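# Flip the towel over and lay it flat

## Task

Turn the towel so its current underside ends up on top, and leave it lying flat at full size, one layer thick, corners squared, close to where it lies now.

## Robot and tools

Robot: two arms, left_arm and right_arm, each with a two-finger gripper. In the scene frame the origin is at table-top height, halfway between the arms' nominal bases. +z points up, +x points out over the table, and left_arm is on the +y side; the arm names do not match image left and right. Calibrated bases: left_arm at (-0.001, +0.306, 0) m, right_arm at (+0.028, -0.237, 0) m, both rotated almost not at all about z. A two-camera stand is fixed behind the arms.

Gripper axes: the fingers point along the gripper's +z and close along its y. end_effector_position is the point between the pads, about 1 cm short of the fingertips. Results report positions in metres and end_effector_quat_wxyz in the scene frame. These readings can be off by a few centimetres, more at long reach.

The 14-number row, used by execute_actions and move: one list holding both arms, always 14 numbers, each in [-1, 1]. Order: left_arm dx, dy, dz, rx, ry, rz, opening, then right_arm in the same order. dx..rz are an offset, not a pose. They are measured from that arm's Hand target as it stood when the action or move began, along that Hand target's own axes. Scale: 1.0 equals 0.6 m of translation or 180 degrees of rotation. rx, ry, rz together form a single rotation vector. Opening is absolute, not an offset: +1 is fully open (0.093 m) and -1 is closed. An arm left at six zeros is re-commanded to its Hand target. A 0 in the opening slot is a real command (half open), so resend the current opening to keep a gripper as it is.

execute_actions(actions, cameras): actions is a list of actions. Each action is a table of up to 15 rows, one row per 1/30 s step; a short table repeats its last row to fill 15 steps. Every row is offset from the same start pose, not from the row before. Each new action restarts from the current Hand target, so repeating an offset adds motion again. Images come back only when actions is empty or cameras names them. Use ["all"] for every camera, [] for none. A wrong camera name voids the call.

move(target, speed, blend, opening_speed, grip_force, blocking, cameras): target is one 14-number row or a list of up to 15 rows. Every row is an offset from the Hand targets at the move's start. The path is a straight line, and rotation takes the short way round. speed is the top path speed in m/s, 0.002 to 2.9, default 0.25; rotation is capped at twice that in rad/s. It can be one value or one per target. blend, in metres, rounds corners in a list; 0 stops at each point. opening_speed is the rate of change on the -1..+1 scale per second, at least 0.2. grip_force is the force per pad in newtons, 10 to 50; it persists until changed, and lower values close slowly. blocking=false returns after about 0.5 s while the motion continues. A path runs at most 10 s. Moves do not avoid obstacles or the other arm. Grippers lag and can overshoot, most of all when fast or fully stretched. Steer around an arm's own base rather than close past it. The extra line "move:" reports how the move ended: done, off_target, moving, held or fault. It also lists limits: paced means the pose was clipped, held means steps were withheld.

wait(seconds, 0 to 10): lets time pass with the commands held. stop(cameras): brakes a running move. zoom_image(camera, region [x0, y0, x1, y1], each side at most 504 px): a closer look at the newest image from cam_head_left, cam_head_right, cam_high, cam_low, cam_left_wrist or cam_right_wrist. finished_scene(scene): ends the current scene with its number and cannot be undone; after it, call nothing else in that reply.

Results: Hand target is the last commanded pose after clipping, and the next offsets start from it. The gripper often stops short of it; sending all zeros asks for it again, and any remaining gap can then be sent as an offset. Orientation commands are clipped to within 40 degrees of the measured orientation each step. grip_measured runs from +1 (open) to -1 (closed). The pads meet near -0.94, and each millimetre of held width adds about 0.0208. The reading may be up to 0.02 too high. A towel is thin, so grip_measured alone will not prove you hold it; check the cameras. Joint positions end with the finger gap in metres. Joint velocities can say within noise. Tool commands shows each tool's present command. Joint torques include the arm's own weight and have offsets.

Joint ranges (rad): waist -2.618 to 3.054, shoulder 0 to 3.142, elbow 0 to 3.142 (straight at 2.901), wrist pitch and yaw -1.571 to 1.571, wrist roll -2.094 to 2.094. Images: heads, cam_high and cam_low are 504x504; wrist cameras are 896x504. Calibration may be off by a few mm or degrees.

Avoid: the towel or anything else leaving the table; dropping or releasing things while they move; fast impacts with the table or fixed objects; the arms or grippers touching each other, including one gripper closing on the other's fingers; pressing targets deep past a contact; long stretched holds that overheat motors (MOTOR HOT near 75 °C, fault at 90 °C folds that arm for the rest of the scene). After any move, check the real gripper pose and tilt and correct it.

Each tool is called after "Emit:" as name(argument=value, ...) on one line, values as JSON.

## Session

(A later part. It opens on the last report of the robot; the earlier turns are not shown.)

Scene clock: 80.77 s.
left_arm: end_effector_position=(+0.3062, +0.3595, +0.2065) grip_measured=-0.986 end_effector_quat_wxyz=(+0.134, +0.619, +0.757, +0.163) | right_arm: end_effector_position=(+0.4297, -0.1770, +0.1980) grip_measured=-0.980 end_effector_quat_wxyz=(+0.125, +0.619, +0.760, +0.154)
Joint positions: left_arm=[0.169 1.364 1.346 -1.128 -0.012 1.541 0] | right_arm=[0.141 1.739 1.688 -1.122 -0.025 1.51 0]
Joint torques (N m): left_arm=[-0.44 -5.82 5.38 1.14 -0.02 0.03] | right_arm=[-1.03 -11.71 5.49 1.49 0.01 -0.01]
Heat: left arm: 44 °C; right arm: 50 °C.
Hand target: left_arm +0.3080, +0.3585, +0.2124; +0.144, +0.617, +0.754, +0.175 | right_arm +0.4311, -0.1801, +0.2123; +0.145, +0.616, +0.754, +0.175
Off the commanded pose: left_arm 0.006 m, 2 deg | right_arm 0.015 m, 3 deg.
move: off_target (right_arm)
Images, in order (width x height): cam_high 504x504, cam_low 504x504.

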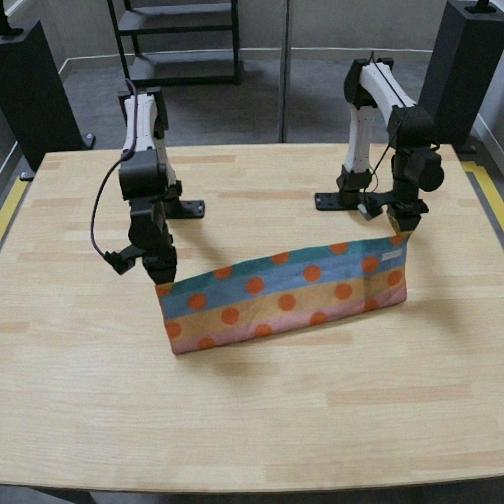

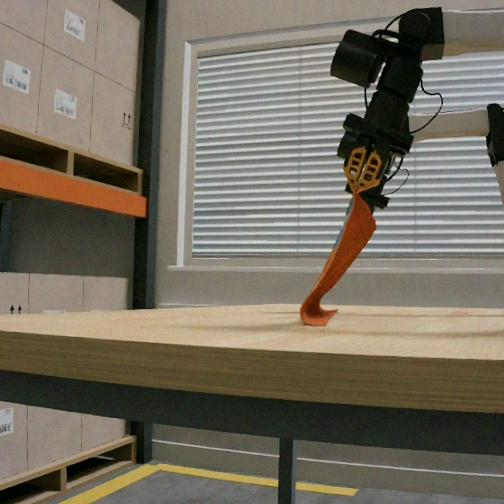

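Emit:
move(target=[[0.0005,0.07,-0.115,0,0,0,-1,0.0005,0.072,-0.12,0,0,0,-1],[0.004,0.184,-0.017,0.02,0,0,-1,0.004,0.186,-0.022,0.02,0,0,-1],[0,0.014,0.006,0.07,0,0,-1,0,0.0155,0.001,0.07,0,0,-1],[-0.002,-0.088,0.038,0.075,0,0,-1,-0.002,-0.086,0.033,0.075,0,0,-1],[-0.0035,-0.1855,0.08,0.075,0,0,-1,-0.0035,-0.1835,0.075,0.075,0,0,-1],[-0.005,-0.268,0.13,0.075,0,0,-1,-0.005,-0.2665,0.127,0.075,0,0,-1],[-0.006,-0.3225,0.17,0.075,0,0,-1,-0.006,-0.321,0.166,0.075,0,0,-1],[-0.006,-0.351,0.1925,0.075,0,0,-1,-0.006,-0.35,0.189,0.075,0,0,-1]], speed=[0.17,0.25,0.4,0.3,0.25,0.2,0.15,0.12], blend=[0,0.015,0.02,0.02,0.02,0.02,0.012,0], cameras=["cam_head_right","cam_high","cam_low"])

Emit:
zoom_image(camera="cam_low", region=[270, 240, 504, 350])

Emit:
zoom_image(camera="cam_high", region=[120, 210, 420, 390])

Scene clock: 92.03 s.
left_arm: end_effector_position=(+0.1672, +0.3265, +0.0174) grip_measured=-0.986 end_effector_quat_wxyz=(+0.062, +0.633, +0.769, +0.072) | right_arm: end_effector_position=(+0.2910, -0.2088, +0.0193) grip_measured=-0.980 end_effector_quat_wxyz=(+0.056, +0.632, +0.769, +0.074)
Joint positions: left_arm=[0.114 1.041 0.453 -0.794 -0.011 1.49 0] | right_arm=[0.093 1.486 0.755 -0.657 -0.027 1.468 0]
Joint torques (N m): left_arm=[-0.57 -1.59 4.33 0.98 -0.06 0.02] | right_arm=[-1.16 -5.85 3.85 1.28 0.08 -0.1]
Heat: left arm: 44 °C; right arm: 51 °C.
Hand target: left_arm +0.1736, +0.3271, +0.0158; +0.071, +0.629, +0.769, +0.085 | right_arm +0.2965, -0.2119, +0.0178; +0.072, +0.629, +0.769, +0.085
Off the commanded pose: left_arm 0.007 m, 2 deg | right_arm 0.006 m, 2 deg.
move: done; blend cut to 0.0111 m at target 7
Images, in order (width x height): cam_head_right 504x504, cam_high 504x504, cam_low 504x504.

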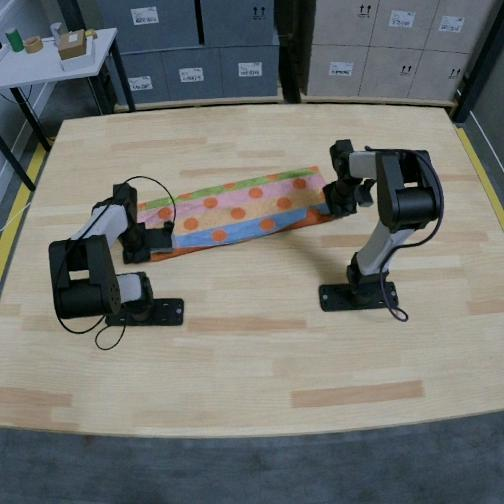

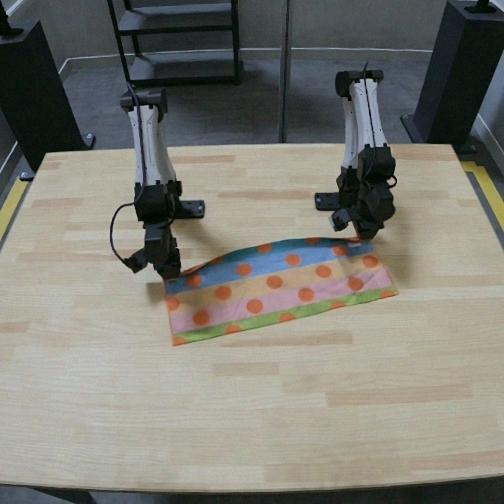

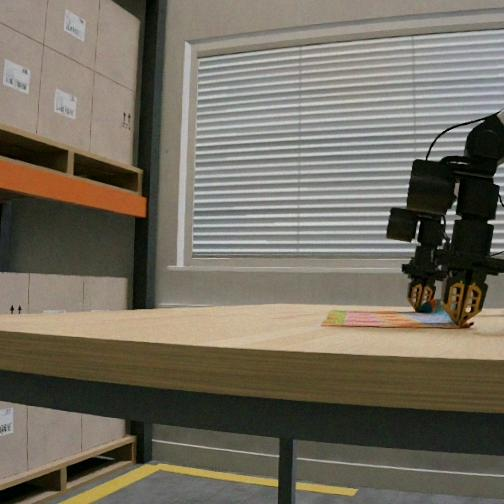

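Scaled by 2.154 from the camera's 504x504 image, which has a finer 720x720 frame.

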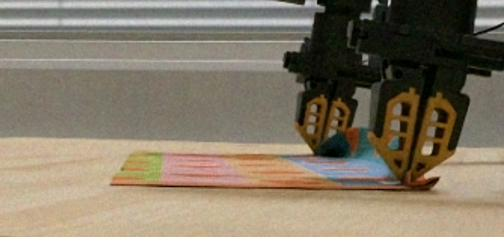

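Scaled by 1.680 from the camera's 504x504 image, which has a finer 720x720 frame.

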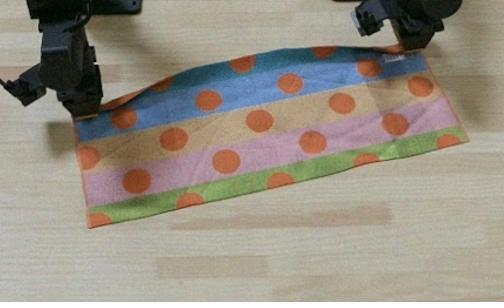

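Emit:
move(target=[[0.003,0.019,-0.1035,0,0,0,-1,-0.003,0.0195,-0.105,0,0,0,-1],[0.0062,-0.005,-0.062,0,0,0,-1,-0.0071,-0.005,-0.063,0,0,0,-1],[0.006,-0.024,-0.035,0,0,0,-1,-0.0074,-0.024,-0.0365,0,0,0,-1],[0.006,-0.0313,-0.023,0,0,0,-1,-0.0075,-0.0313,-0.0243,0,0,0,-1]], speed=[0.12,0.1,0.08,0.06], blend=[0.005,0.01,0.005,0], cameras=["cam_head_right","cam_high","cam_low"])

Emit:
zoom_image(camera="cam_low", region=[270, 240, 504, 350])

Emit:
zoom_image(camera="cam_high", region=[120, 210, 420, 390])

Scene clock: 97.07 s.
left_arm: end_effector_position=(+0.1474, +0.3251, +0.0246) grip_measured=-0.986 end_effector_quat_wxyz=(+0.065, +0.630, +0.770, +0.075) | right_arm: end_effector_position=(+0.2722, -0.2191, +0.0260) grip_measured=-0.980 end_effector_quat_wxyz=(+0.059, +0.633, +0.768, +0.073)
Joint positions: left_arm=[0.12 0.904 0.429 -0.898 -0.011 1.49 0] | right_arm=[0.058 1.39 0.702 -0.698 -0.027 1.435 0]
Joint torques (N m): left_arm=[-0.14 -1.22 5.08 0.81 -0.02 0.1] | right_arm=[-0.98 -6.02 4.66 1.05 0 -0.09]
Heat: left arm: 44 °C; right arm: 50 °C.
Hand target: left_arm +0.1519, +0.3265, +0.0250; +0.071, +0.629, +0.769, +0.085 | right_arm +0.2763, -0.2205, +0.0280; +0.072, +0.629, +0.769, +0.085
Off the commanded pose: left_arm 0.005 m, 1 deg | right_arm 0.005 m, 2 deg.
move: done; blend cut to 0.0099 m at target 2, 0.0043 m at target 3
Images, in order (width x height): cam_head_right 504x504, cam_high 504x504, cam_low 504x504.

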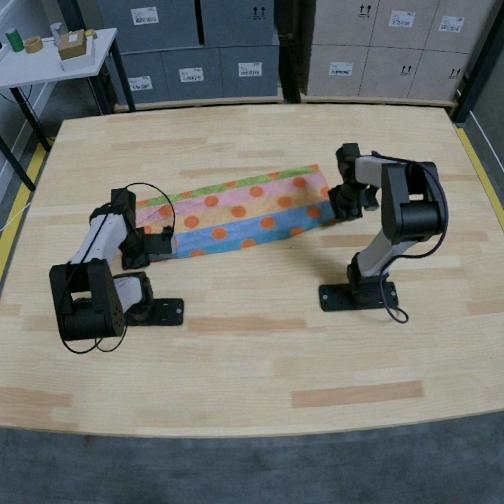

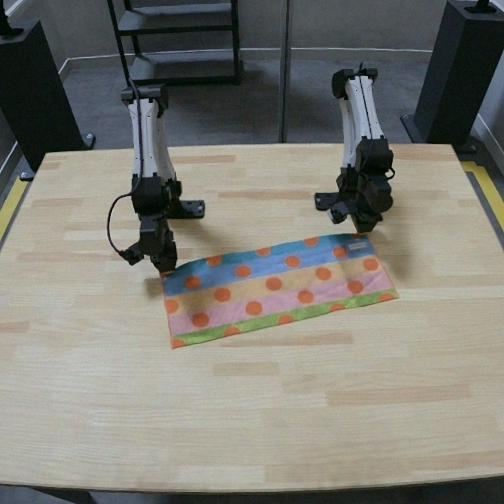

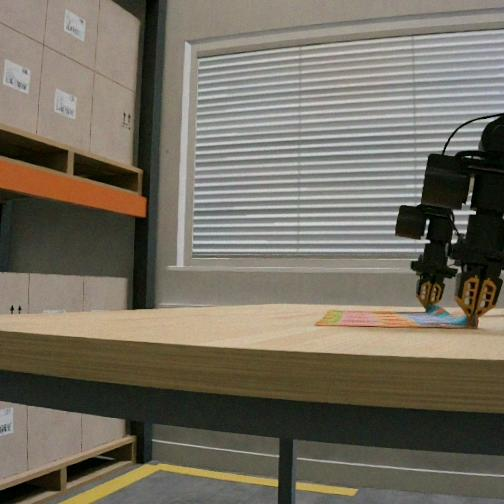

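Scaled by 2.154 from the camera's 504x504 image, which has a finer 720x720 frame.

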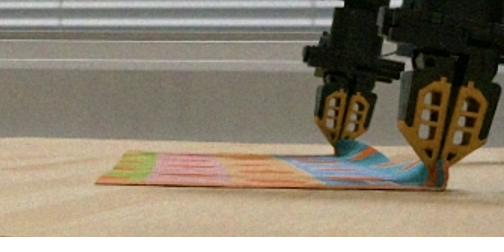

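Scaled by 1.680 from the camera's 504x504 image, which has a finer 720x720 frame.

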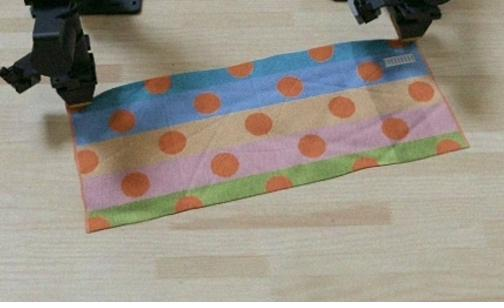

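Emit:
move(target=[[0.001,-0.012,0.0113,0,0,0,-1,-0.001,-0.012,0.0113,0,0,0,-1],[0.001,-0.012,0.0113,0,0,0,-0.5,-0.001,-0.012,0.0113,0,0,0,-0.5],[0.001,0.024,-0.185,0,0,0,-0.5,-0.001,0.024,-0.185,0,0,0,-0.5]], speed=[0.06,0.1,0.12], opening_speed=1.0, cameras=["all"])

Emit:
zoom_image(camera="cam_low", region=[270, 240, 504, 350])

Emit:
zoom_image(camera="cam_high", region=[120, 210, 420, 390])

Scene clock: 104.10 s.
left_arm: end_effector_position=(+0.1412, +0.3244, +0.1313) grip_measured=-0.501 end_effector_quat_wxyz=(+0.072, +0.629, +0.770, +0.082) | right_arm: end_effector_position=(+0.2608, -0.2205, +0.1251) grip_measured=-0.503 end_effector_quat_wxyz=(+0.055, +0.633, +0.769, +0.073)
Joint positions: left_arm=[0.12 0.846 0.833 -1.339 -0.011 1.49 0.021] | right_arm=[0.05 1.253 1.01 -1.148 -0.034 1.426 0.021]
Joint torques (N m): left_arm=[-0.03 -0.01 7.1 0.54 -0.02 0.1] | right_arm=[-1.02 -5.27 9.25 0.6 0.05 -0.09]
Heat: left arm: 43 °C; right arm: 49 °C.
Hand target: left_arm +0.1416, +0.3253, +0.1365; +0.071, +0.629, +0.769, +0.085 | right_arm +0.2661, -0.2227, +0.1394; +0.072, +0.629, +0.770, +0.085
Off the commanded pose: left_arm 0.005 m, 0 deg | right_arm 0.015 m, 2 deg.
move: off_target (right_arm)
camera_calibration:
cam_left_wrist: T_world_to_cam=[[-0.958457, -0.186031, -0.216224, 0.225696], [-0.259757, 0.882441, 0.392203, -0.260013], [0.117843, 0.432076, -0.894105, 0.0488331], [0, 0, 0, 1]] pos_world=[0.143025, 0.250333, 0.194441]
cam_right_wrist: T_world_to_cam=[[-0.962236, -0.194965, -0.189975, 0.233069], [-0.259974, 0.865106, 0.428959, 0.242793], [0.0807164, 0.462148, -0.883122, 0.273137], [0, 0, 0, 1]] pos_world=[0.26534, -0.290831, 0.181342]

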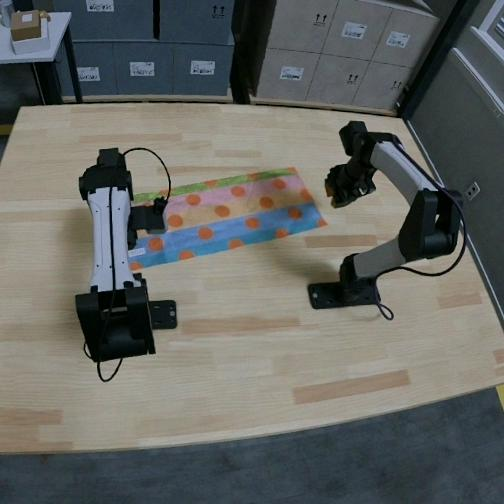

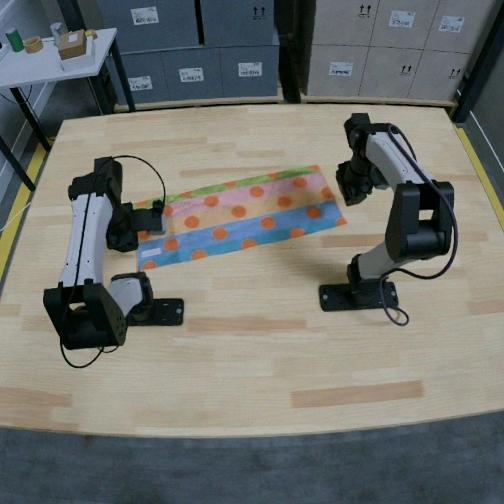

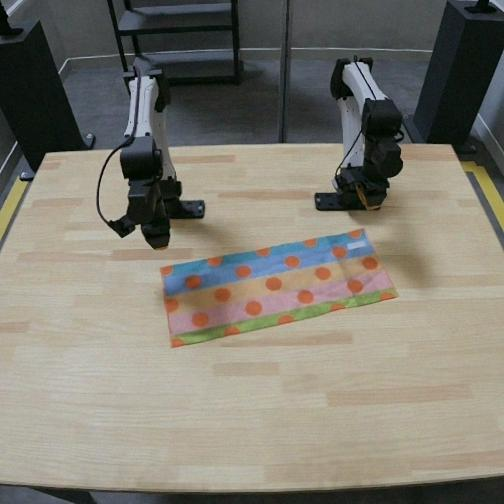

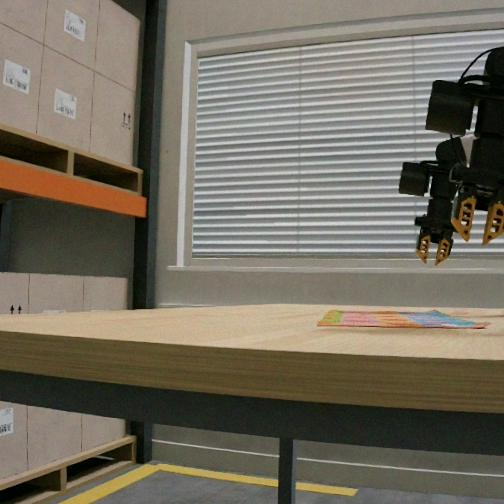

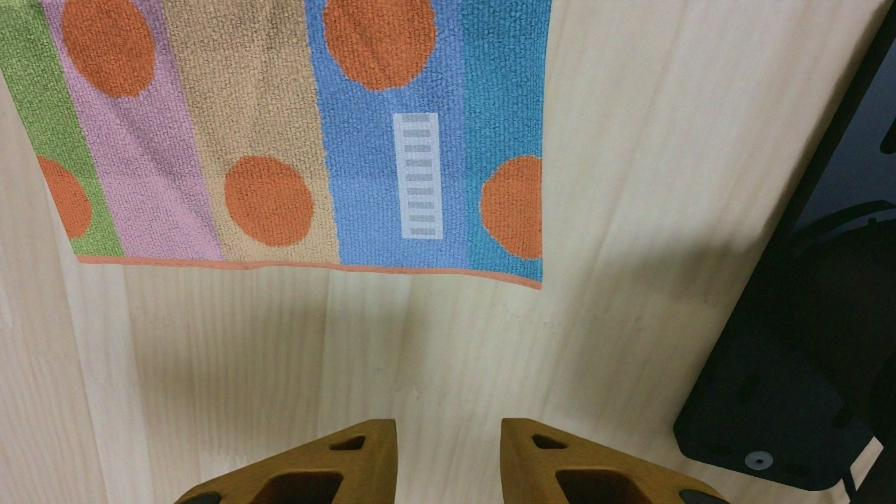

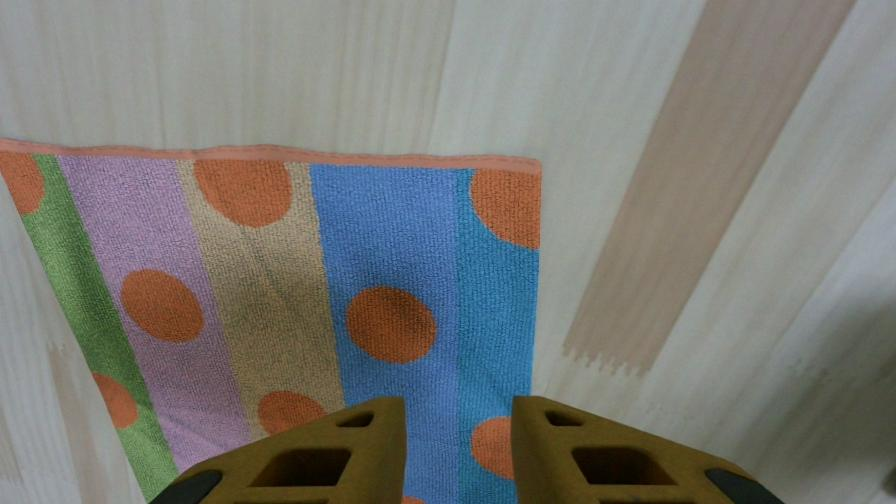

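Scaled by 2.154 from the camera's 504x504 image, which has a finer 720x720 frame.

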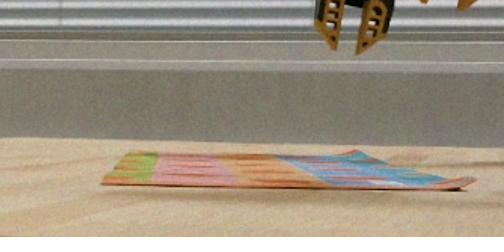

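Scaled by 1.680 from the camera's 504x504 image, which has a finer 720x720 frame.

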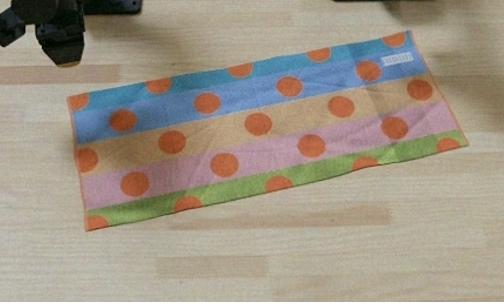

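Emit:
finished_scene(scene=3)

The scene is finished: the task was done.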